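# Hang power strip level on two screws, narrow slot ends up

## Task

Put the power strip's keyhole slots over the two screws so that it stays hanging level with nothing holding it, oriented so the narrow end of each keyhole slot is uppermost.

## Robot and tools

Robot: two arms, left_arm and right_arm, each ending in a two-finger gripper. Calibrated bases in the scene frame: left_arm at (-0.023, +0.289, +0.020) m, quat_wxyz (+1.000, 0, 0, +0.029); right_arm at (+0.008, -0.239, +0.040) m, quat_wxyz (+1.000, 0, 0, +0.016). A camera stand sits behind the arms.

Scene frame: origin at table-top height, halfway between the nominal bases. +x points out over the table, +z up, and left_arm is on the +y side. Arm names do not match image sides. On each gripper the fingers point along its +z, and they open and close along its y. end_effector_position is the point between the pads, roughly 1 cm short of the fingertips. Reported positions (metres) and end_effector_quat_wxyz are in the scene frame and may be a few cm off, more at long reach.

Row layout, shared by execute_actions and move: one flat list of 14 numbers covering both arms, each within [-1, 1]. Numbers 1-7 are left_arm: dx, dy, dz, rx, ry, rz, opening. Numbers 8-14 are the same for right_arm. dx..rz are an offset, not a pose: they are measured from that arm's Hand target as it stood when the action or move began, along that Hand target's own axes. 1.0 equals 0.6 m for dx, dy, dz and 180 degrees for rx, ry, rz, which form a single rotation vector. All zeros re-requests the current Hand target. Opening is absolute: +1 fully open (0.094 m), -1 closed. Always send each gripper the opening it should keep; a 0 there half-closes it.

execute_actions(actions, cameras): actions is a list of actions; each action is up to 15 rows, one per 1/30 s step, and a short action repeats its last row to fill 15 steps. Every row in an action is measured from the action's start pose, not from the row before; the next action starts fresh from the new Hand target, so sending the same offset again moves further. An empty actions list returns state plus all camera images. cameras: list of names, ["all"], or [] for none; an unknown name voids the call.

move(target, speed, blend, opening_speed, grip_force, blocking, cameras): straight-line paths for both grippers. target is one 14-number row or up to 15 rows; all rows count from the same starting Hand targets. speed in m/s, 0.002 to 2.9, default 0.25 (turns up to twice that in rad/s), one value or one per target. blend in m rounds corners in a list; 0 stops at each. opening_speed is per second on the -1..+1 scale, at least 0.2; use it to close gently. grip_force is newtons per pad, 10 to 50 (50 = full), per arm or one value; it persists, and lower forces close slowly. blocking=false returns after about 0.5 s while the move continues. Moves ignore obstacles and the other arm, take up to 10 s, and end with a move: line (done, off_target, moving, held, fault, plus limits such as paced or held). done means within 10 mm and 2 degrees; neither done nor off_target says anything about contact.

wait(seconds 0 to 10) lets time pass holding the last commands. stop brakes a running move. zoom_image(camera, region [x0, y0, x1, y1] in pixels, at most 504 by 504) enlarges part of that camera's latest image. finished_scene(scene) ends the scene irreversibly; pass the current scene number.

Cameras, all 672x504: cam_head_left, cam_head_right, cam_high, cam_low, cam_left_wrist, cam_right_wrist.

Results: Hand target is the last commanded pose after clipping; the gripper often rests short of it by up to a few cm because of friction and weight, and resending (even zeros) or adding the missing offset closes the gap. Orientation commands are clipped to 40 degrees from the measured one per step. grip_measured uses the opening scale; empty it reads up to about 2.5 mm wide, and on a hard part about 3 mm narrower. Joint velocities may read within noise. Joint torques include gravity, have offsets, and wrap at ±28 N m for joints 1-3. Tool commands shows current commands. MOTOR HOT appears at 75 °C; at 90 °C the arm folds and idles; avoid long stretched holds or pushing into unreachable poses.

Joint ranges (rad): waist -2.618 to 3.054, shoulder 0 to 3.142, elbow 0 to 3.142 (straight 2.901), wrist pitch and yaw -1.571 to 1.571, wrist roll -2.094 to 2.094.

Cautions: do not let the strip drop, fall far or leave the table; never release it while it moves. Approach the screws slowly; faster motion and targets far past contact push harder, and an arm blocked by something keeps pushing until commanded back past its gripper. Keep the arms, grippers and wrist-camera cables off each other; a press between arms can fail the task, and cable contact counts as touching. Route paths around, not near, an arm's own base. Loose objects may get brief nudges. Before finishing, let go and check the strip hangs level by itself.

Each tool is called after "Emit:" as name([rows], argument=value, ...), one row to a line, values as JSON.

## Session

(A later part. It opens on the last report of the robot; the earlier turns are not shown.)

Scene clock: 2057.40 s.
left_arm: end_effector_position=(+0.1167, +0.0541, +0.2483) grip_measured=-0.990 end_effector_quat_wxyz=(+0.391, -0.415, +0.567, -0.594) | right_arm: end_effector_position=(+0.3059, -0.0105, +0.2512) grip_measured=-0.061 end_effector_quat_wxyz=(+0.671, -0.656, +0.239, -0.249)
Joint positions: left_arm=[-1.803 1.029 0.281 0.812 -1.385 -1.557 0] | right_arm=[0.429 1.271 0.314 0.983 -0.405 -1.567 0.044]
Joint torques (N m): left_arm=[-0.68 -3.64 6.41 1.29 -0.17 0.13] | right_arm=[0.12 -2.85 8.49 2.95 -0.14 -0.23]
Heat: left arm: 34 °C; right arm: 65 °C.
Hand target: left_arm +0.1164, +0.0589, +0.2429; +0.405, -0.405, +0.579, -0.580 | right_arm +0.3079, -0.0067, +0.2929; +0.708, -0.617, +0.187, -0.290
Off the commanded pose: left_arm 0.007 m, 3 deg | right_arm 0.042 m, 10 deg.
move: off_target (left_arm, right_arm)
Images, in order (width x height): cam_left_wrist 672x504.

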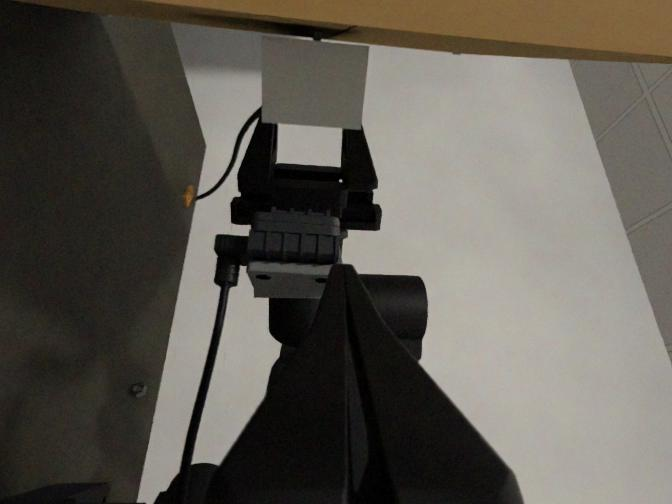

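Emit:
move(target=[0,0,0,0,0,0,-1,0.003,-0.0096,0,0.008,0,-0.004,-0.3], speed=0.01, cameras=["cam_left_wrist"])

Emit:
zoom_image(camera="cam_left_wrist", region=[240, 0, 400, 120])

Scene clock: 2071.80 s.
left_arm: end_effector_position=(+0.1167, +0.0541, +0.2483) grip_measured=-0.990 end_effector_quat_wxyz=(+0.391, -0.415, +0.567, -0.594) | right_arm: end_effector_position=(+0.3069, -0.0109, +0.2565) grip_measured=-0.061 end_effector_quat_wxyz=(+0.678, -0.649, +0.234, -0.254)
Joint positions: left_arm=[-1.803 1.029 0.281 0.812 -1.385 -1.557 0] | right_arm=[0.426 1.281 0.314 1.02 -0.408 -1.563 0.044]
Joint torques (N m): left_arm=[-0.68 -3.62 6.39 1.29 -0.17 0.13] | right_arm=[-0.2 -2.86 8.51 2.98 -0.19 -0.29]
Heat: left arm: 34 °C; right arm: 63 °C.
Hand target: left_arm +0.1164, +0.0589, +0.2429; +0.405, -0.405, +0.579, -0.580 | right_arm +0.3083, -0.0083, +0.2987; +0.714, -0.609, +0.179, -0.296
Off the commanded pose: left_arm 0.007 m, 3 deg | right_arm 0.042 m, 10 deg.
move: off_target (left_arm, right_arm)
Images, in order (width x height): cam_left_wrist 672x504.

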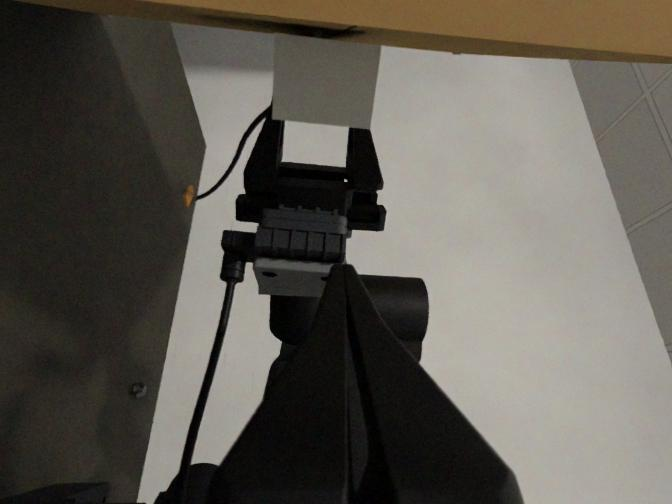

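Scaled by 3.150.

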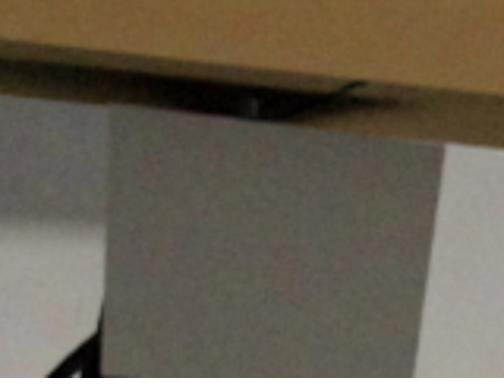

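Emit:
move(target=[0,0,0,0,0,0,-1,0.0007,0.0017,0.0012,0.0013,0,-0.002,-0.3], speed=0.006, cameras=["cam_left_wrist"])

Emit:
zoom_image(camera="cam_left_wrist", region=[240, 0, 400, 120])

Scene clock: 2082.40 s.
left_arm: end_effector_position=(+0.1167, +0.0541, +0.2483) grip_measured=-0.990 end_effector_quat_wxyz=(+0.391, -0.415, +0.567, -0.594) | right_arm: end_effector_position=(+0.3072, -0.0109, +0.2566) grip_measured=-0.061 end_effector_quat_wxyz=(+0.680, -0.648, +0.231, -0.254)
Joint positions: left_arm=[-1.803 1.029 0.281 0.812 -1.385 -1.557 0] | right_arm=[0.421 1.289 0.314 1.034 -0.418 -1.562 0.044]
Joint torques (N m): left_arm=[-0.69 -3.63 6.39 1.29 -0.17 0.13] | right_arm=[0.08 -2.65 8.49 2.96 -0.12 -0.32]
Heat: left arm: 34 °C; right arm: 66 °C.
Hand target: left_arm +0.1164, +0.0589, +0.2429; +0.405, -0.405, +0.579, -0.580 | right_arm +0.3093, -0.0080, +0.2980; +0.714, -0.608, +0.177, -0.299
Off the commanded pose: left_arm 0.007 m, 3 deg | right_arm 0.041 m, 10 deg.
move: off_target (left_arm, right_arm)
Images, in order (width x height): cam_left_wrist 672x504.

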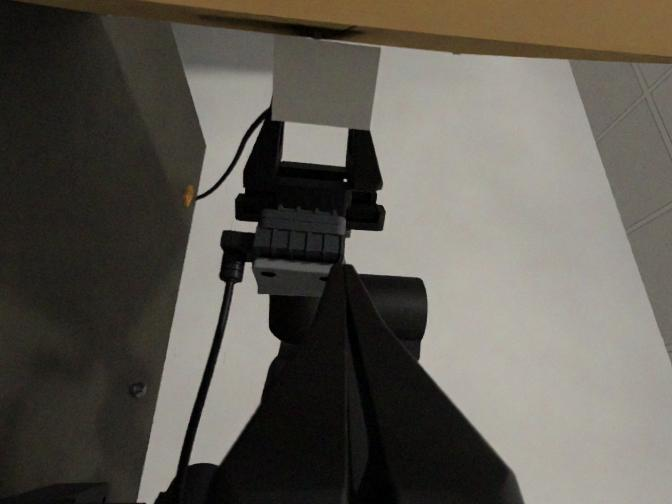

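Scaled by 3.150.

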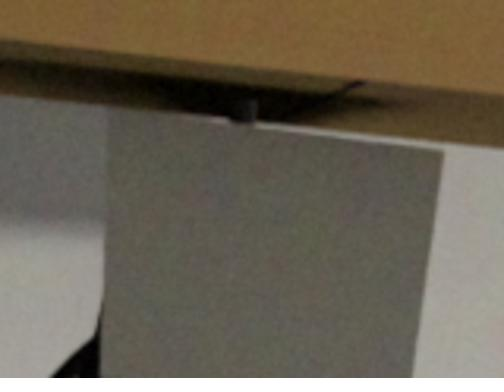

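Emit:
move(target=[0,0,0,0,0,0,-1,0.0003,0.0063,0.0008,-0.0038,0.002,0,-0.3], speed=0.006, cameras=["cam_left_wrist"])

Emit:
zoom_image(camera="cam_left_wrist", region=[240, 0, 400, 120])

Scene clock: 2089.33 s.
left_arm: end_effector_position=(+0.1167, +0.0541, +0.2483) grip_measured=-0.990 end_effector_quat_wxyz=(+0.391, -0.415, +0.567, -0.594) | right_arm: end_effector_position=(+0.3072, -0.0109, +0.2566) grip_measured=-0.061 end_effector_quat_wxyz=(+0.680, -0.648, +0.231, -0.254)
Joint positions: left_arm=[-1.803 1.029 0.281 0.812 -1.385 -1.557 0] | right_arm=[0.421 1.289 0.314 1.034 -0.418 -1.562 0.044]
Joint torques (N m): left_arm=[-0.68 -3.63 6.38 1.29 -0.17 0.13] | right_arm=[0.42 -2.33 8.5 2.91 0.05 -0.37]
Heat: left arm: 34 °C; right arm: 66 °C.
Hand target: left_arm +0.1164, +0.0589, +0.2429; +0.405, -0.405, +0.579, -0.580 | right_arm +0.3105, -0.0074, +0.2945; +0.710, -0.611, +0.181, -0.300
Off the commanded pose: left_arm 0.007 m, 3 deg | right_arm 0.038 m, 9 deg.
move: off_target (left_arm, right_arm)
Images, in order (width x height): cam_left_wrist 672x504.

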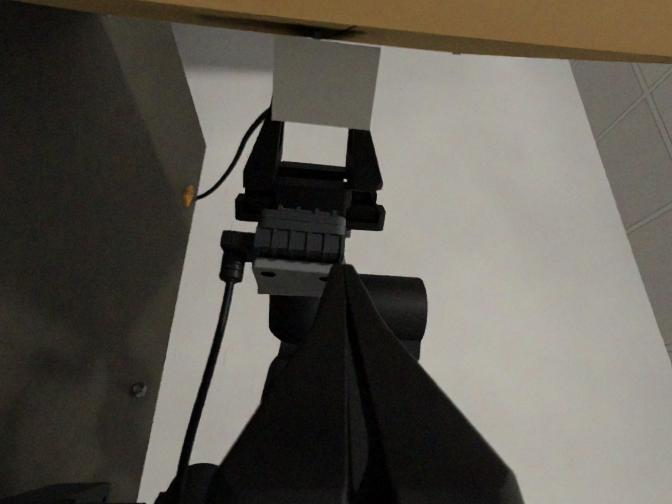

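Scaled by 3.150.

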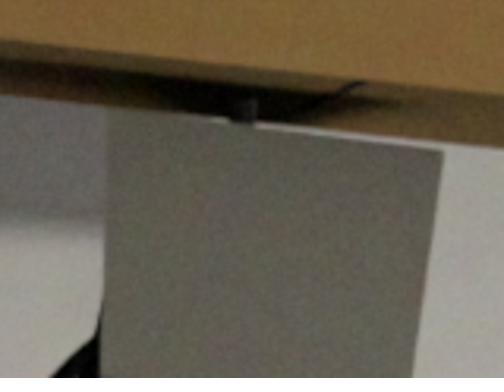

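Emit:
move(target=[0,0,0,0,0,0,-1,0.0003,0.0105,0.0004,-0.008,0.002,0,-0.3], speed=0.006, cameras=["cam_left_wrist"])

Emit:
zoom_image(camera="cam_left_wrist", region=[240, 0, 400, 120])

Scene clock: 2093.63 s.
left_arm: end_effector_position=(+0.1167, +0.0541, +0.2483) grip_measured=-0.990 end_effector_quat_wxyz=(+0.391, -0.415, +0.567, -0.594) | right_arm: end_effector_position=(+0.3075, -0.0112, +0.2563) grip_measured=-0.061 end_effector_quat_wxyz=(+0.679, -0.648, +0.232, -0.255)
Joint positions: left_arm=[-1.803 1.029 0.281 0.812 -1.385 -1.557 0] | right_arm=[0.421 1.289 0.314 1.033 -0.415 -1.563 0.044]
Joint torques (N m): left_arm=[-0.68 -3.63 6.39 1.29 -0.17 0.12] | right_arm=[0.72 -2.09 8.64 2.68 0.14 -0.45]
Heat: left arm: 34 °C; right arm: 66 °C.
Hand target: left_arm +0.1164, +0.0589, +0.2429; +0.405, -0.405, +0.579, -0.580 | right_arm +0.3121, -0.0069, +0.2883; +0.701, -0.619, +0.187, -0.300
Off the commanded pose: left_arm 0.007 m, 3 deg | right_arm 0.033 m, 8 deg.
move: off_target (left_arm, right_arm)
Images, in order (width x height): cam_left_wrist 672x504.

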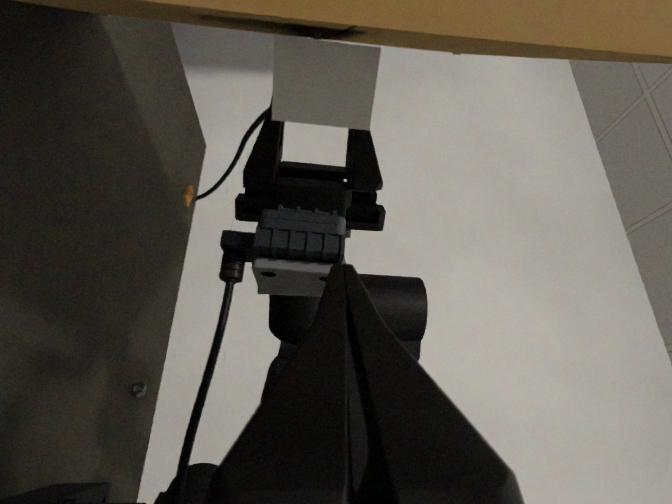

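Scaled by 3.150.

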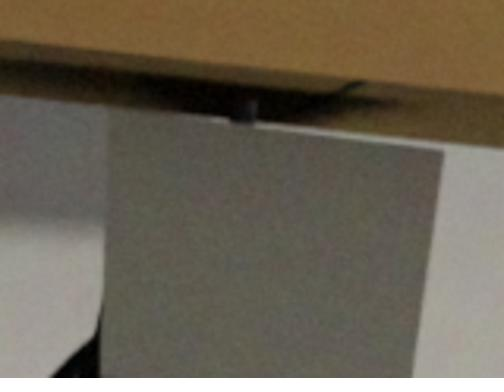

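Emit:
move(target=[0,0,0,0,0,0,-1,0,0.0077,0.0,-0.0064,0.002,0,-0.3], speed=0.006, cameras=["cam_left_wrist"])

Emit:
zoom_image(camera="cam_left_wrist", region=[240, 0, 400, 120])

Scene clock: 2097.17 s.
left_arm: end_effector_position=(+0.1167, +0.0541, +0.2483) grip_measured=-0.990 end_effector_quat_wxyz=(+0.391, -0.415, +0.567, -0.594) | right_arm: end_effector_position=(+0.3076, -0.0112, +0.2561) grip_measured=-0.061 end_effector_quat_wxyz=(+0.679, -0.648, +0.232, -0.255)
Joint positions: left_arm=[-1.803 1.029 0.281 0.812 -1.385 -1.557 0] | right_arm=[0.421 1.289 0.314 1.032 -0.415 -1.564 0.044]
Joint torques (N m): left_arm=[-0.68 -3.64 6.39 1.29 -0.16 0.12] | right_arm=[1.09 -2.19 8.68 2.46 0.25 -0.52]
Heat: left arm: 34 °C; right arm: 65 °C.
Hand target: left_arm +0.1164, +0.0589, +0.2429; +0.405, -0.405, +0.579, -0.580 | right_arm +0.3129, -0.0066, +0.2838; +0.695, -0.625, +0.192, -0.299
Off the commanded pose: left_arm 0.007 m, 3 deg | right_arm 0.029 m, 8 deg.
move: off_target (left_arm, right_arm)
Images, in order (width x height): cam_left_wrist 672x504.

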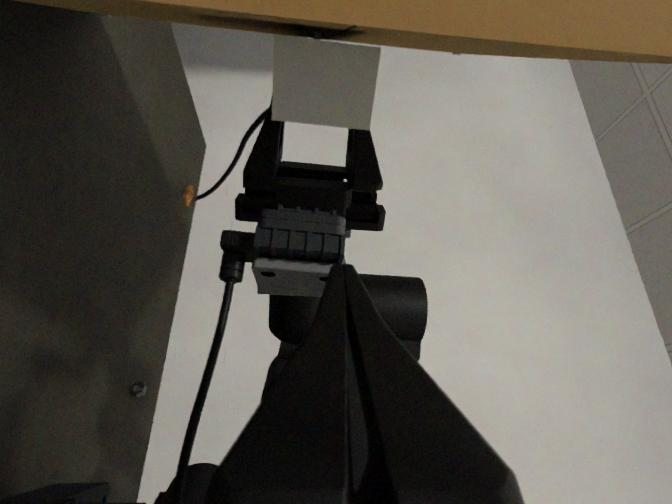

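Scaled by 3.150.

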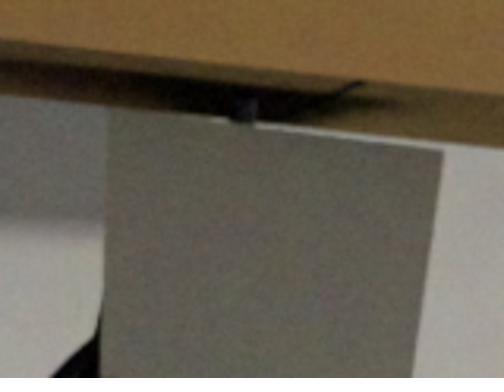

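Emit:
move(target=[0,0,0,0,0,0,-1,0,0.0077,0.0,-0.0064,0.0,0,-0.3], speed=0.006, cameras=["cam_left_wrist"])

Emit:
zoom_image(camera="cam_left_wrist", region=[240, 0, 400, 120])

Scene clock: 2103.43 s.
left_arm: end_effector_position=(+0.1167, +0.0541, +0.2483) grip_measured=-0.990 end_effector_quat_wxyz=(+0.391, -0.415, +0.567, -0.594) | right_arm: end_effector_position=(+0.3076, -0.0112, +0.2558) grip_measured=-0.061 end_effector_quat_wxyz=(+0.678, -0.649, +0.231, -0.255)
Joint positions: left_arm=[-1.803 1.029 0.281 0.812 -1.385 -1.557 0] | right_arm=[0.421 1.289 0.314 1.03 -0.415 -1.566 0.044]
Joint torques (N m): left_arm=[-0.66 -3.63 6.39 1.28 -0.17 0.13] | right_arm=[1.02 -2.13 8.85 2.28 0.27 -0.55]
Heat: left arm: 34 °C; right arm: 63 °C.
Hand target: left_arm +0.1164, +0.0589, +0.2429; +0.405, -0.405, +0.579, -0.580 | right_arm +0.3137, -0.0064, +0.2793; +0.688, -0.632, +0.195, -0.298
Off the commanded pose: left_arm 0.007 m, 3 deg | right_arm 0.025 m, 7 deg.
move: off_target (left_arm, right_arm)
Images, in order (width x height): cam_left_wrist 672x504.

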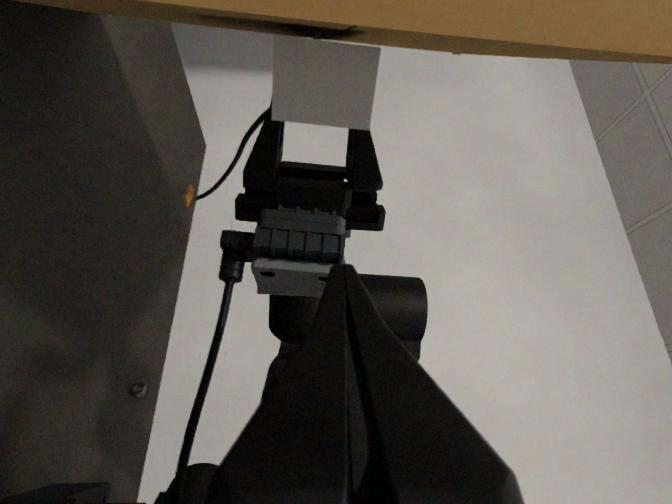

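Scaled by 3.150.

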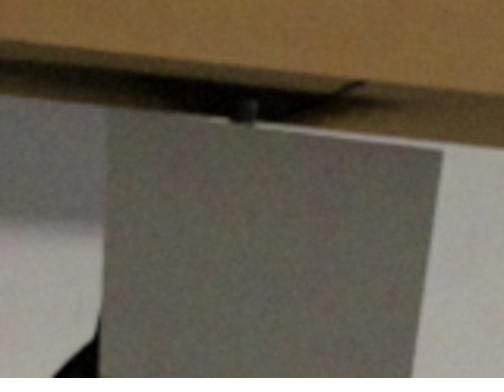

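Emit:
move(target=[0,0,0,0,0,0,-1,0,0.0115,0.0,-0.0095,0.0,0,-0.3], speed=0.006, cameras=["cam_left_wrist"])

Emit:
zoom_image(camera="cam_left_wrist", region=[240, 0, 400, 120])

Scene clock: 2110.00 s.
left_arm: end_effector_position=(+0.1167, +0.0541, +0.2483) grip_measured=-0.990 end_effector_quat_wxyz=(+0.391, -0.415, +0.567, -0.594) | right_arm: end_effector_position=(+0.3076, -0.0112, +0.2554) grip_measured=-0.061 end_effector_quat_wxyz=(+0.678, -0.650, +0.231, -0.255)
Joint positions: left_arm=[-1.803 1.029 0.281 0.812 -1.385 -1.557 0] | right_arm=[0.421 1.289 0.314 1.029 -0.415 -1.568 0.044]
Joint torques (N m): left_arm=[-0.68 -3.64 6.39 1.28 -0.17 0.13] | right_arm=[1.01 -1.98 9.1 2 0.26 -0.66]
Heat: left arm: 34 °C; right arm: 63 °C.
Hand target: left_arm +0.1164, +0.0589, +0.2429; +0.405, -0.405, +0.579, -0.580 | right_arm +0.3148, -0.0063, +0.2725; +0.679, -0.643, +0.199, -0.295
Off the commanded pose: left_arm 0.007 m, 3 deg | right_arm 0.019 m, 6 deg.
move: off_target (left_arm, right_arm)
Images, in order (width x height): cam_left_wrist 672x504.

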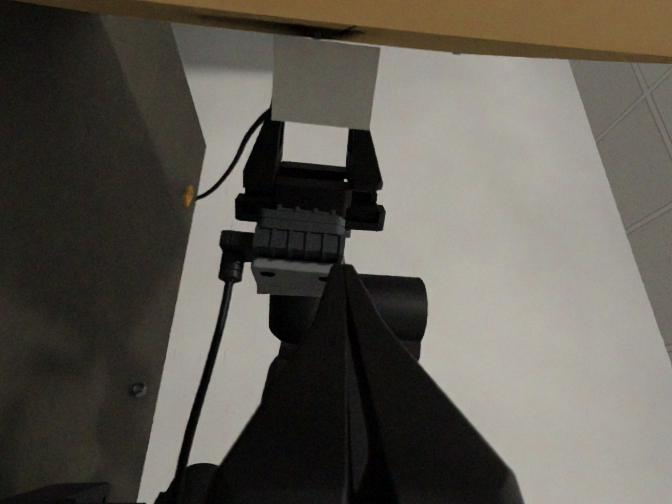

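Scaled by 3.150.

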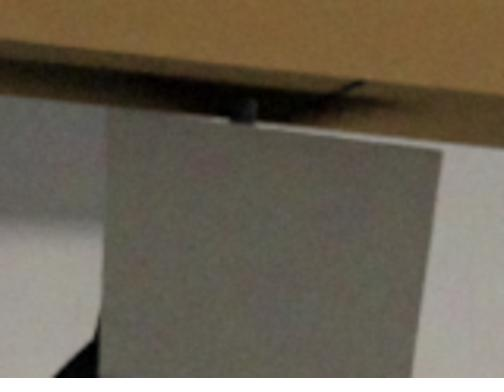

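Emit:
move(target=[0,0,0,0,0,0,-1,0,0.0115,0.0,-0.0095,0.0,0,-0.3], speed=0.006, cameras=[])

Scene clock: 2121.70 s.
left_arm: end_effector_position=(+0.1167, +0.0541, +0.2483) grip_measured=-0.990 end_effector_quat_wxyz=(+0.391, -0.415, +0.567, -0.594) | right_arm: end_effector_position=(+0.3081, -0.0115, +0.2541) grip_measured=-0.061 end_effector_quat_wxyz=(+0.675, -0.652, +0.231, -0.258)
Joint positions: left_arm=[-1.803 1.029 0.281 0.812 -1.385 -1.557 0] | right_arm=[0.421 1.289 0.314 1.023 -0.412 -1.577 0.044]
Joint torques (N m): left_arm=[-0.68 -3.63 6.41 1.28 -0.17 0.13] | right_arm=[0.92 -1.89 9.26 1.76 0.21 -0.67]
Heat: left arm: 34 °C; right arm: 63 °C.
Hand target: left_arm +0.1164, +0.0589, +0.2429; +0.405, -0.405, +0.579, -0.580 | right_arm +0.3158, -0.0063, +0.2657; +0.669, -0.653, +0.203, -0.292
Off the commanded pose: left_arm 0.007 m, 3 deg | right_arm 0.015 m, 5 deg.
move: off_target (left_arm, right_arm)
No camera images: "cameras" was empty.

Emit:
execute_actions(actions=[], cameras=["cam_left_wrist","cam_low","cam_high"])

Emit:
zoom_image(camera="cam_left_wrist", region=[240, 0, 400, 120])

Scene clock: 2124.90 s.
left_arm: end_effector_position=(+0.1167, +0.0541, +0.2483) grip_measured=-0.990 end_effector_quat_wxyz=(+0.391, -0.415, +0.567, -0.594) | right_arm: end_effector_position=(+0.3081, -0.0115, +0.2541) grip_measured=-0.061 end_effector_quat_wxyz=(+0.675, -0.652, +0.231, -0.258)
Joint positions: left_arm=[-1.803 1.029 0.281 0.812 -1.385 -1.557 0] | right_arm=[0.421 1.289 0.314 1.023 -0.412 -1.577 0.044]
Joint velocities: within noise
Joint torques (N m): left_arm=[-0.68 -3.63 6.39 1.29 -0.17 0.13] | right_arm=[0.96 -1.88 9.18 1.75 0.23 -0.68]
Heat: left arm: 34 °C; right arm: 63 °C.
Hand target: left_arm +0.1164, +0.0589, +0.2429; +0.405, -0.405, +0.579, -0.580 | right_arm +0.3158, -0.0063, +0.2657; +0.669, -0.653, +0.203, -0.292
Tool commands: left_gripper/opening=-1.0 right_gripper/opening=-0.3
Off the commanded pose: left_arm 0.007 m, 3 deg | right_arm 0.015 m, 5 deg.
Images, in order (width x height): cam_high 672x504, cam_low 672x504, cam_left_wrist 672x504.

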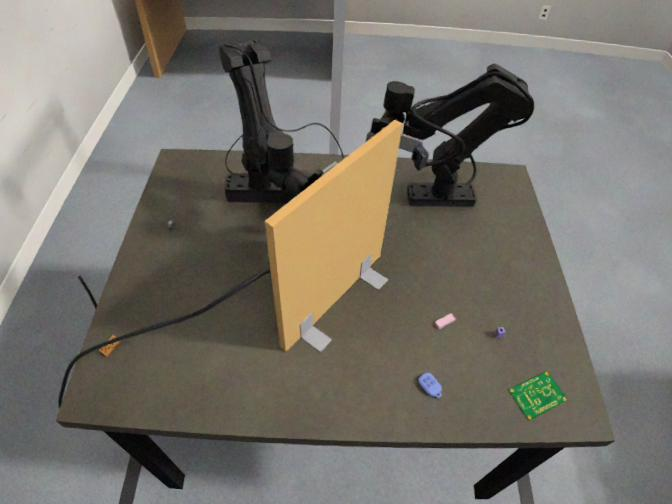

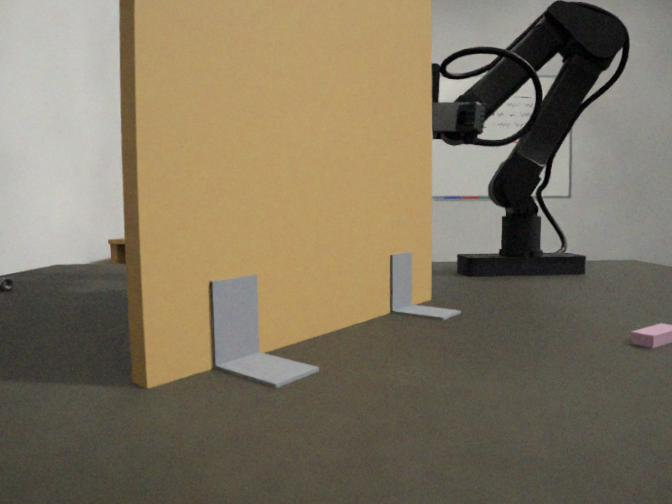

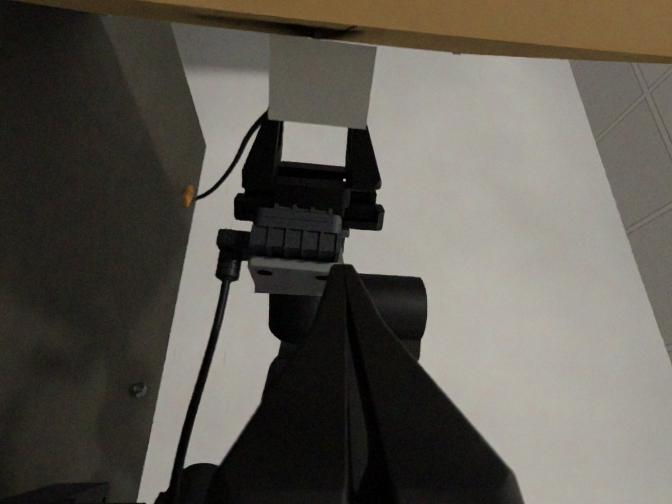

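Scaled by 3.150.

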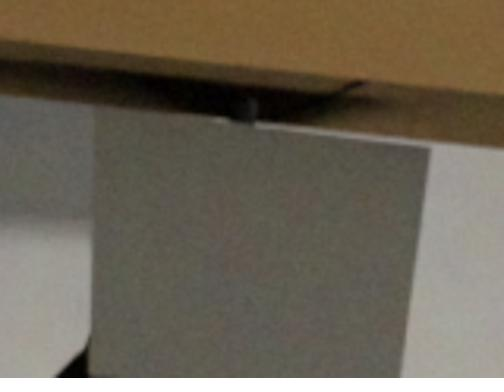

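Emit:
move(target=[0,0,0,0,0,0,-1,-0.006,0,0.0,0,0.0,0,-0.3], speed=0.004, cameras=["cam_left_wrist"])

Emit:
zoom_image(camera="cam_left_wrist", region=[240, 0, 400, 120])

Scene clock: 2135.77 s.
left_arm: end_effector_position=(+0.1167, +0.0541, +0.2483) grip_measured=-0.990 end_effector_quat_wxyz=(+0.391, -0.415, +0.567, -0.594) | right_arm: end_effector_position=(+0.3082, -0.0113, +0.2541) grip_measured=-0.061 end_effector_quat_wxyz=(+0.675, -0.651, +0.231, -0.259)
Joint positions: left_arm=[-1.803 1.029 0.281 0.812 -1.385 -1.557 0] | right_arm=[0.424 1.289 0.314 1.023 -0.407 -1.577 0.044]
Joint torques (N m): left_arm=[-0.68 -3.63 6.38 1.28 -0.17 0.13] | right_arm=[1.96 -2.18 8.9 1.77 0.33 -0.68]
Heat: left arm: 34 °C; right arm: 64 °C.
Hand target: left_arm +0.1164, +0.0589, +0.2429; +0.405, -0.405, +0.579, -0.580 | right_arm +0.3131, -0.0039, +0.2653; +0.669, -0.653, +0.203, -0.292
Off the commanded pose: left_arm 0.007 m, 3 deg | right_arm 0.014 m, 5 deg.
move: off_target (left_arm, right_arm)
Images, in order (width x height): cam_left_wrist 672x504.

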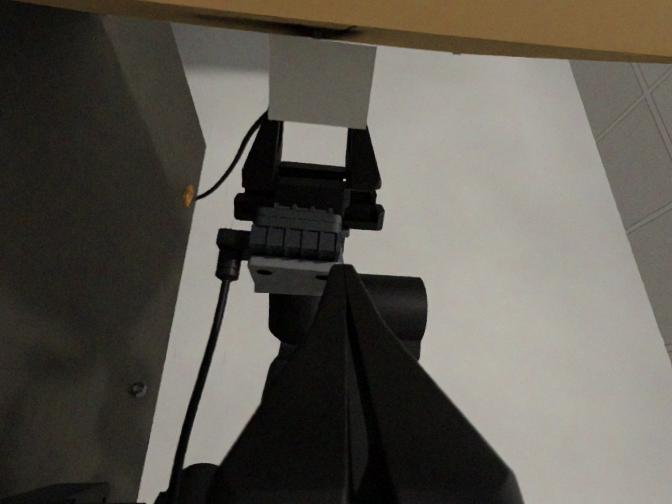

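Scaled by 3.150.

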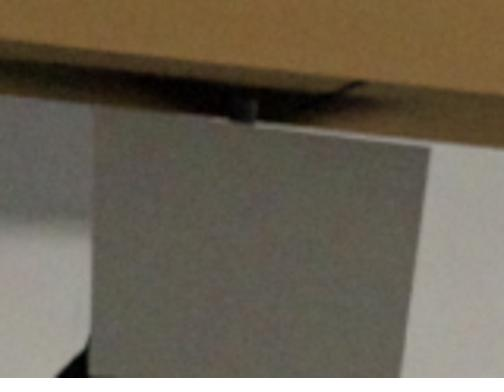

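Emit:
move(target=[0,0,0,0,0,0,-1,-0.006,0,0.0,0,0.0,0,-0.3], speed=0.004, cameras=["cam_left_wrist"])

Emit:
zoom_image(camera="cam_left_wrist", region=[240, 0, 400, 120])

Scene clock: 2141.27 s.
left_arm: end_effector_position=(+0.1167, +0.0541, +0.2483) grip_measured=-0.990 end_effector_quat_wxyz=(+0.391, -0.415, +0.567, -0.594) | right_arm: end_effector_position=(+0.3083, -0.0111, +0.2545) grip_measured=-0.061 end_effector_quat_wxyz=(+0.674, -0.651, +0.233, -0.261)
Joint positions: left_arm=[-1.803 1.029 0.281 0.812 -1.385 -1.557 0] | right_arm=[0.429 1.288 0.314 1.022 -0.397 -1.577 0.044]
Joint torques (N m): left_arm=[-0.68 -3.63 6.39 1.29 -0.17 0.13] | right_arm=[2.76 -2.37 8.49 1.75 0.39 -0.7]
Heat: left arm: 34 °C; right arm: 64 °C.
Hand target: left_arm +0.1164, +0.0589, +0.2429; +0.405, -0.405, +0.579, -0.580 | right_arm +0.3105, -0.0016, +0.2649; +0.669, -0.653, +0.204, -0.292
Off the commanded pose: left_arm 0.007 m, 3 deg | right_arm 0.014 m, 5 deg.
move: off_target (left_arm, right_arm)
Images, in order (width x height): cam_left_wrist 672x504.

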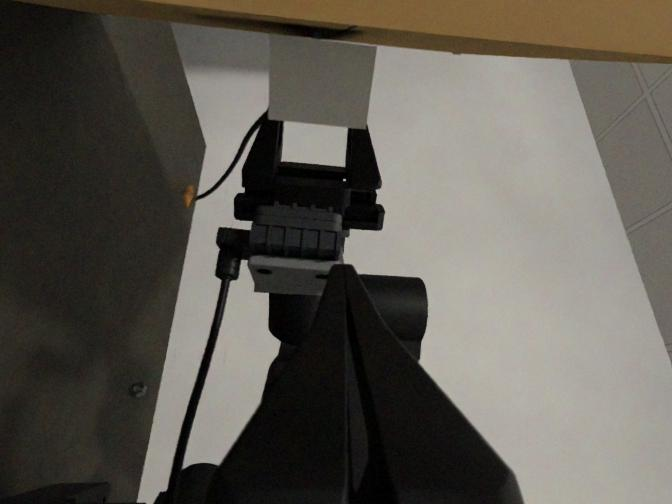

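Scaled by 3.150.

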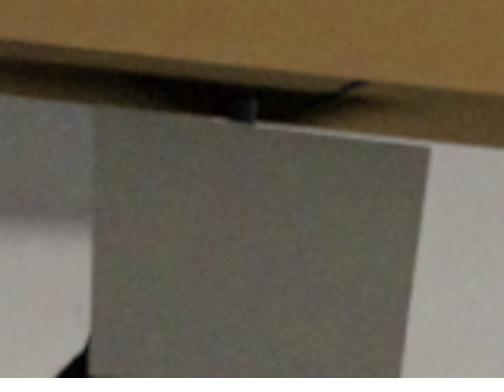

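Emit:
wait(seconds=0.1, cameras=["cam_right_wrist","cam_head_left","cam_head_right"])

Scene clock: 2143.77 s.
left_arm: end_effector_position=(+0.1167, +0.0541, +0.2483) grip_measured=-0.990 end_effector_quat_wxyz=(+0.391, -0.415, +0.567, -0.594) | right_arm: end_effector_position=(+0.3083, -0.0111, +0.2545) grip_measured=-0.061 end_effector_quat_wxyz=(+0.674, -0.651, +0.233, -0.261)
Joint positions: left_arm=[-1.803 1.029 0.281 0.812 -1.385 -1.557 0] | right_arm=[0.429 1.288 0.314 1.022 -0.397 -1.577 0.044]
Joint torques (N m): left_arm=[-0.68 -3.62 6.38 1.29 -0.18 0.13] | right_arm=[2.76 -2.4 8.5 1.78 0.4 -0.7]
Heat: left arm: 34 °C; right arm: 64 °C.
Hand target: left_arm +0.1164, +0.0589, +0.2429; +0.405, -0.405, +0.579, -0.580 | right_arm +0.3105, -0.0016, +0.2649; +0.669, -0.653, +0.203, -0.292
Tool commands: left_gripper/opening=-1.0 right_gripper/opening=-0.3
Off the commanded pose: left_arm 0.007 m, 3 deg | right_arm 0.014 m, 5 deg.
wait: 0.10 s; at rest from the start
Images, in order (width x height): cam_head_left 672x504, cam_head_right 672x504, cam_right_wrist 672x504.

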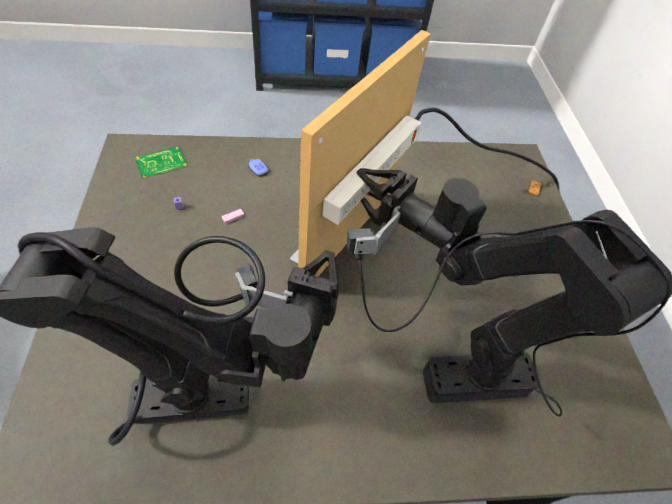

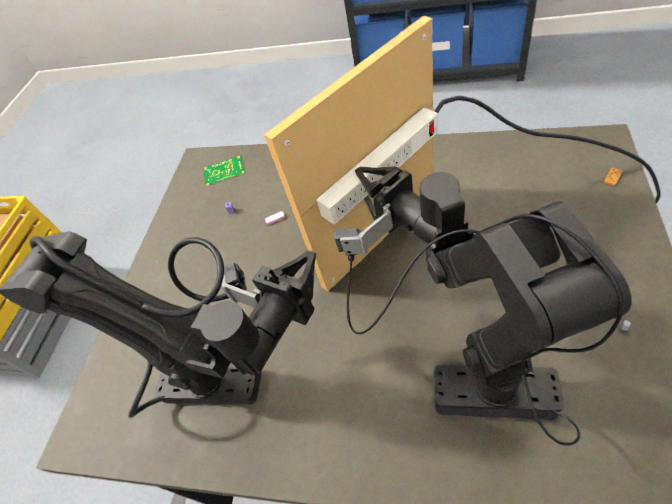

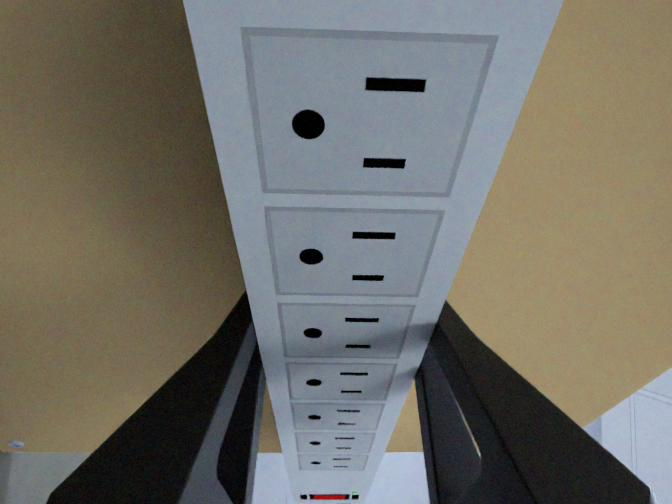

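Emit:
zoom_image(camera="cam_head_right", region=[300, 90, 460, 230])

Emit:
zoom_image(camera="cam_head_left", region=[310, 100, 440, 230])

Scaled by 3.150.

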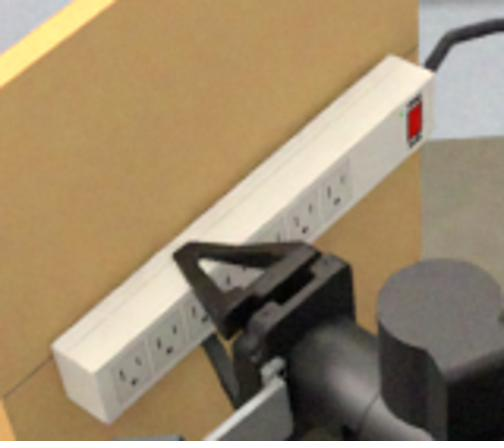

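Scaled by 3.877.

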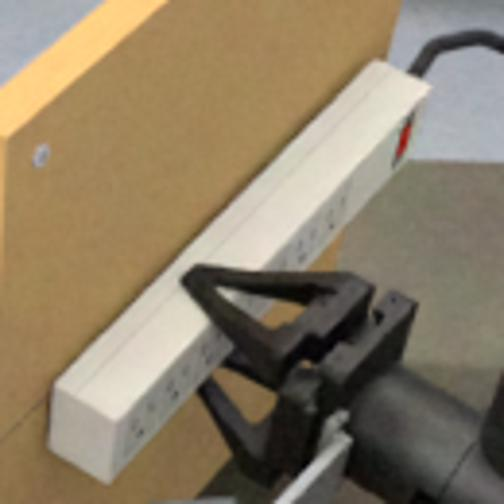

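Emit:
move(target=[0,0,0,0,0,0,-1,-0.006,0,0.0,0,0.0,0,-0.3], speed=0.004, cameras=["cam_left_wrist"])

Emit:
zoom_image(camera="cam_left_wrist", region=[240, 0, 400, 120])

Scene clock: 2152.60 s.
left_arm: end_effector_position=(+0.1167, +0.0541, +0.2483) grip_measured=-0.990 end_effector_quat_wxyz=(+0.391, -0.415, +0.567, -0.594) | right_arm: end_effector_position=(+0.3082, -0.0110, +0.2543) grip_measured=-0.061 end_effector_quat_wxyz=(+0.673, -0.648, +0.238, -0.266)
Joint positions: left_arm=[-1.803 1.029 0.281 0.812 -1.385 -1.557 0] | right_arm=[0.443 1.285 0.309 1.027 -0.366 -1.577 0.044]
Joint torques (N m): left_arm=[-0.69 -3.63 6.39 1.29 -0.16 0.13] | right_arm=[2.93 -2.44 8.47 1.76 0.22 -0.7]
Heat: left arm: 34 °C; right arm: 63 °C.
Hand target: left_arm +0.1164, +0.0589, +0.2429; +0.405, -0.405, +0.579, -0.580 | right_arm +0.3078, +0.0008, +0.2643; +0.669, -0.653, +0.204, -0.292
Off the commanded pose: left_arm 0.007 m, 3 deg | right_arm 0.016 m, 5 deg.
move: off_target (left_arm, right_arm)
Images, in order (width x height): cam_left_wrist 672x504.

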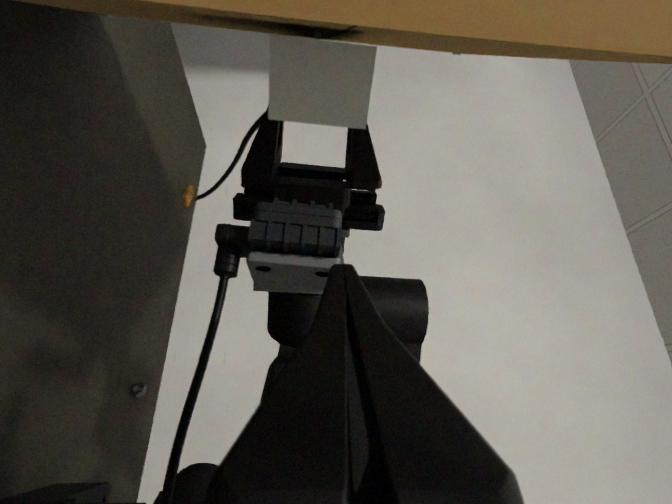

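Scaled by 3.150.

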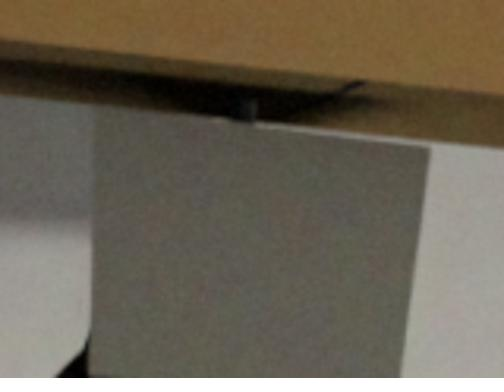

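Emit:
move(target=[0,0,0,0,0,0,-1,0,-0.0103,-0.0025,0.0064,0.0,0,-0.3], speed=0.004, cameras=["cam_left_wrist"])

Emit:
zoom_image(camera="cam_left_wrist", region=[240, 0, 400, 120])

Scene clock: 2162.47 s.
left_arm: end_effector_position=(+0.1167, +0.0541, +0.2483) grip_measured=-0.990 end_effector_quat_wxyz=(+0.391, -0.415, +0.567, -0.594) | right_arm: end_effector_position=(+0.3080, -0.0111, +0.2547) grip_measured=-0.061 end_effector_quat_wxyz=(+0.672, -0.648, +0.239, -0.267)
Joint positions: left_arm=[-1.803 1.029 0.281 0.812 -1.385 -1.557 0] | right_arm=[0.446 1.28 0.309 1.021 -0.36 -1.578 0.044]
Joint torques (N m): left_arm=[-0.69 -3.63 6.39 1.29 -0.17 0.12] | right_arm=[2.61 -3.18 8.25 1.87 0.14 -0.63]
Heat: left arm: 34 °C; right arm: 63 °C.
Hand target: left_arm +0.1164, +0.0589, +0.2429; +0.405, -0.405, +0.579, -0.580 | right_arm +0.3061, -0.0002, +0.2705; +0.676, -0.646, +0.201, -0.294
Off the commanded pose: left_arm 0.007 m, 3 deg | right_arm 0.019 m, 5 deg.
move: off_target (left_arm, right_arm)
Images, in order (width x height): cam_left_wrist 672x504.

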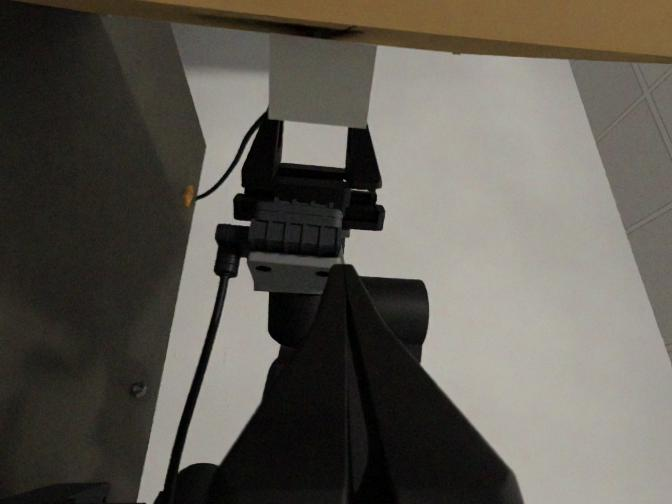

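Scaled by 3.150.

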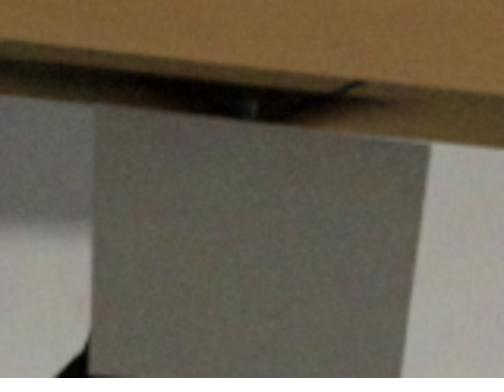

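Emit:
move(target=[0,0,0,0,0,0,-1,-0.004,0,0,0,0.0,0,-0.3], speed=0.004, cameras=["cam_left_wrist"])

Emit:
zoom_image(camera="cam_left_wrist", region=[240, 0, 400, 120])

Scene clock: 2168.67 s.
left_arm: end_effector_position=(+0.1167, +0.0541, +0.2483) grip_measured=-0.990 end_effector_quat_wxyz=(+0.391, -0.415, +0.567, -0.594) | right_arm: end_effector_position=(+0.3076, -0.0110, +0.2550) grip_measured=-0.061 end_effector_quat_wxyz=(+0.670, -0.647, +0.240, -0.273)
Joint positions: left_arm=[-1.803 1.029 0.281 0.812 -1.385 -1.557 0] | right_arm=[0.454 1.274 0.307 1.017 -0.343 -1.587 0.044]
Joint torques (N m): left_arm=[-0.68 -3.63 6.38 1.29 -0.17 0.13] | right_arm=[2.82 -2.95 8.21 1.95 0.08 -0.54]
Heat: left arm: 34 °C; right arm: 63 °C.
Hand target: left_arm +0.1164, +0.0589, +0.2429; +0.405, -0.405, +0.579, -0.580 | right_arm +0.3043, +0.0014, +0.2702; +0.676, -0.646, +0.201, -0.294
Off the commanded pose: left_arm 0.007 m, 3 deg | right_arm 0.020 m, 5 deg.
move: off_target (left_arm, right_arm)
Images, in order (width x height): cam_left_wrist 672x504.

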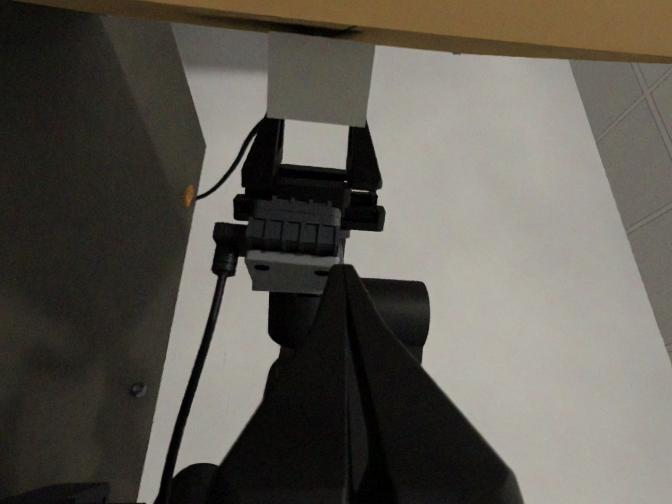

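Scaled by 3.150.

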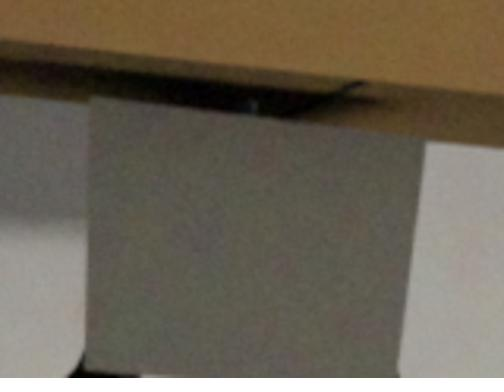

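Emit:
move(target=[0,0,0,0,0,0,-1,0.0,0.0103,0.003,-0.0064,0.004,0,-0.3], speed=0.006, cameras=["cam_left_wrist"])

Emit:
zoom_image(camera="cam_left_wrist", region=[240, 0, 400, 120])

Scene clock: 2176.13 s.
left_arm: end_effector_position=(+0.1167, +0.0541, +0.2483) grip_measured=-0.990 end_effector_quat_wxyz=(+0.391, -0.415, +0.567, -0.594) | right_arm: end_effector_position=(+0.3077, -0.0110, +0.2551) grip_measured=-0.061 end_effector_quat_wxyz=(+0.669, -0.645, +0.242, -0.279)
Joint positions: left_arm=[-1.803 1.029 0.281 0.812 -1.385 -1.557 0] | right_arm=[0.465 1.274 0.303 1.022 -0.32 -1.59 0.044]
Joint torques (N m): left_arm=[-0.68 -3.63 6.39 1.29 -0.17 0.13] | right_arm=[2.97 -1.94 8.55 1.82 0.11 -0.6]
Heat: left arm: 34 °C; right arm: 61 °C.
Hand target: left_arm +0.1164, +0.0589, +0.2429; +0.405, -0.405, +0.579, -0.580 | right_arm +0.3063, +0.0027, +0.2644; +0.668, -0.651, +0.208, -0.296
Off the commanded pose: left_arm 0.007 m, 3 deg | right_arm 0.017 m, 4 deg.
move: off_target (left_arm, right_arm)
Images, in order (width x height): cam_left_wrist 672x504.

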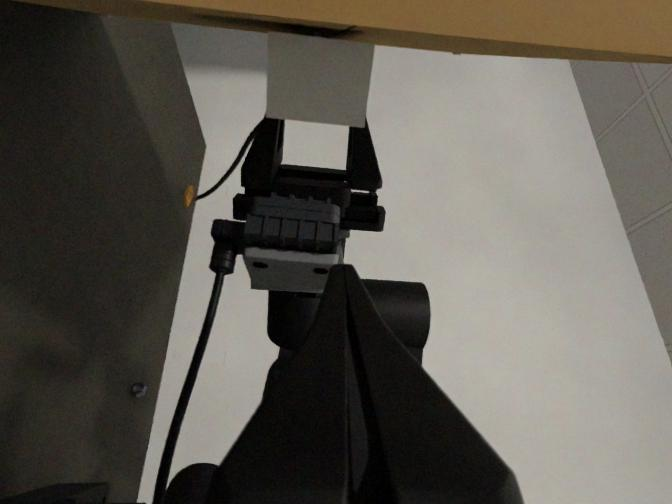

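Scaled by 3.150.

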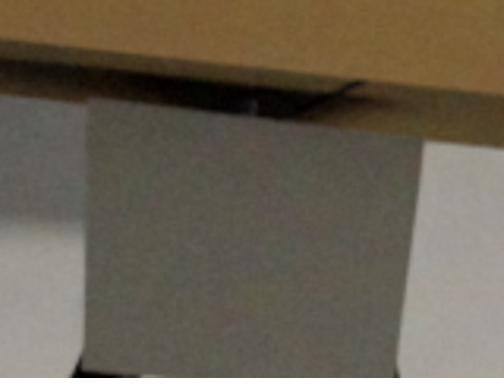

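Emit:
move(target=[0,0,0,0,0,0,-1,-0.003,-0.0125,-0.0035,0.008,0.0,0,-0.3], speed=0.006, cameras=["cam_left_wrist"])

Emit:
zoom_image(camera="cam_left_wrist", region=[240, 0, 400, 120])

Scene clock: 2197.47 s.
left_arm: end_effector_position=(+0.1167, +0.0541, +0.2483) grip_measured=-0.990 end_effector_quat_wxyz=(+0.391, -0.415, +0.567, -0.594) | right_arm: end_effector_position=(+0.3070, -0.0108, +0.2553) grip_measured=-0.061 end_effector_quat_wxyz=(+0.668, -0.644, +0.244, -0.282)
Joint positions: left_arm=[-1.803 1.029 0.281 0.812 -1.385 -1.557 0] | right_arm=[0.474 1.271 0.299 1.026 -0.303 -1.591 0.044]
Joint torques (N m): left_arm=[-0.68 -3.63 6.38 1.29 -0.17 0.13] | right_arm=[2.84 -3.19 8.32 1.92 -0.06 -0.53]
Heat: left arm: 34 °C; right arm: 63 °C.
Hand target: left_arm +0.1164, +0.0589, +0.2429; +0.405, -0.405, +0.579, -0.580 | right_arm +0.3027, +0.0025, +0.2714; +0.676, -0.642, +0.204, -0.298
Off the commanded pose: left_arm 0.007 m, 3 deg | right_arm 0.021 m, 5 deg.
move: off_target (left_arm, right_arm)
Images, in order (width x height): cam_left_wrist 672x504.

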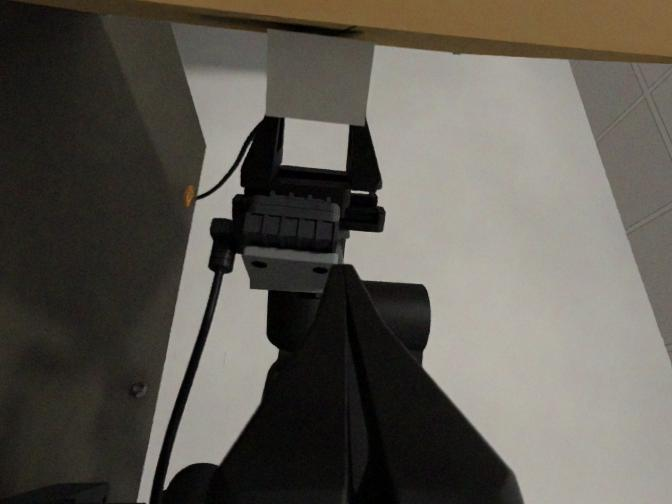

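Scaled by 3.150.

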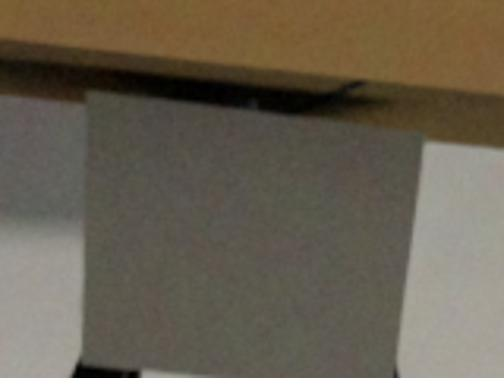

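Emit:
move(target=[0,0,0,0,0,0,-1,0.0,0.0125,0.004,-0.008,0.0,0,-0.3], speed=0.006, cameras=["cam_left_wrist"])

Emit:
zoom_image(camera="cam_left_wrist", region=[240, 0, 400, 120])

Scene clock: 2204.70 s.
left_arm: end_effector_position=(+0.1167, +0.0541, +0.2483) grip_measured=-0.990 end_effector_quat_wxyz=(+0.391, -0.415, +0.567, -0.594) | right_arm: end_effector_position=(+0.3070, -0.0108, +0.2552) grip_measured=-0.061 end_effector_quat_wxyz=(+0.668, -0.644, +0.243, -0.283)
Joint positions: left_arm=[-1.803 1.029 0.281 0.812 -1.385 -1.557 0] | right_arm=[0.475 1.271 0.299 1.026 -0.302 -1.594 0.044]
Joint torques (N m): left_arm=[-0.68 -3.63 6.38 1.29 -0.17 0.13] | right_arm=[2.91 -1.69 8.79 1.79 0 -0.57]
Heat: left arm: 34 °C; right arm: 62 °C.
Hand target: left_arm +0.1164, +0.0589, +0.2429; +0.405, -0.405, +0.579, -0.580 | right_arm +0.3053, +0.0043, +0.2642; +0.668, -0.651, +0.208, -0.296
Off the commanded pose: left_arm 0.007 m, 3 deg | right_arm 0.018 m, 4 deg.
move: off_target (left_arm, right_arm)
Images, in order (width x height): cam_left_wrist 672x504.

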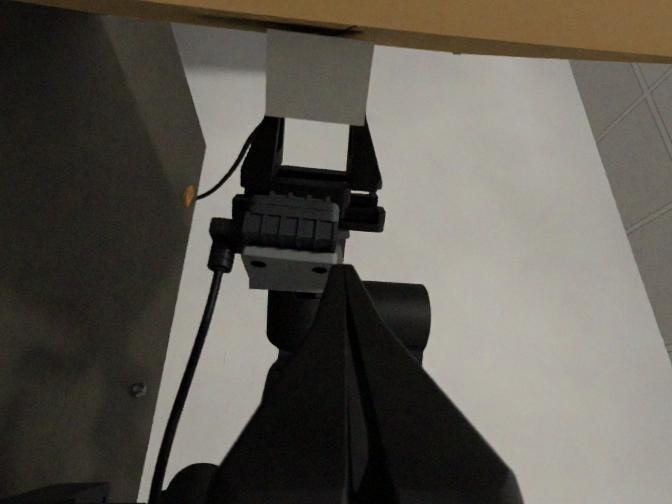

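Scaled by 3.150.

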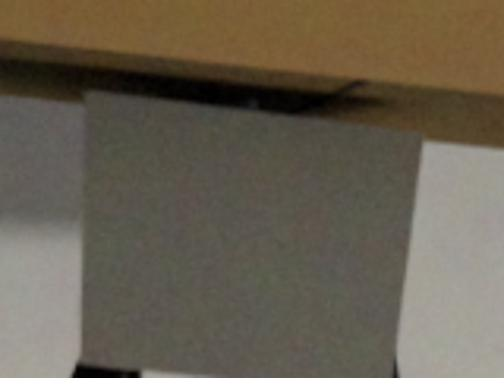

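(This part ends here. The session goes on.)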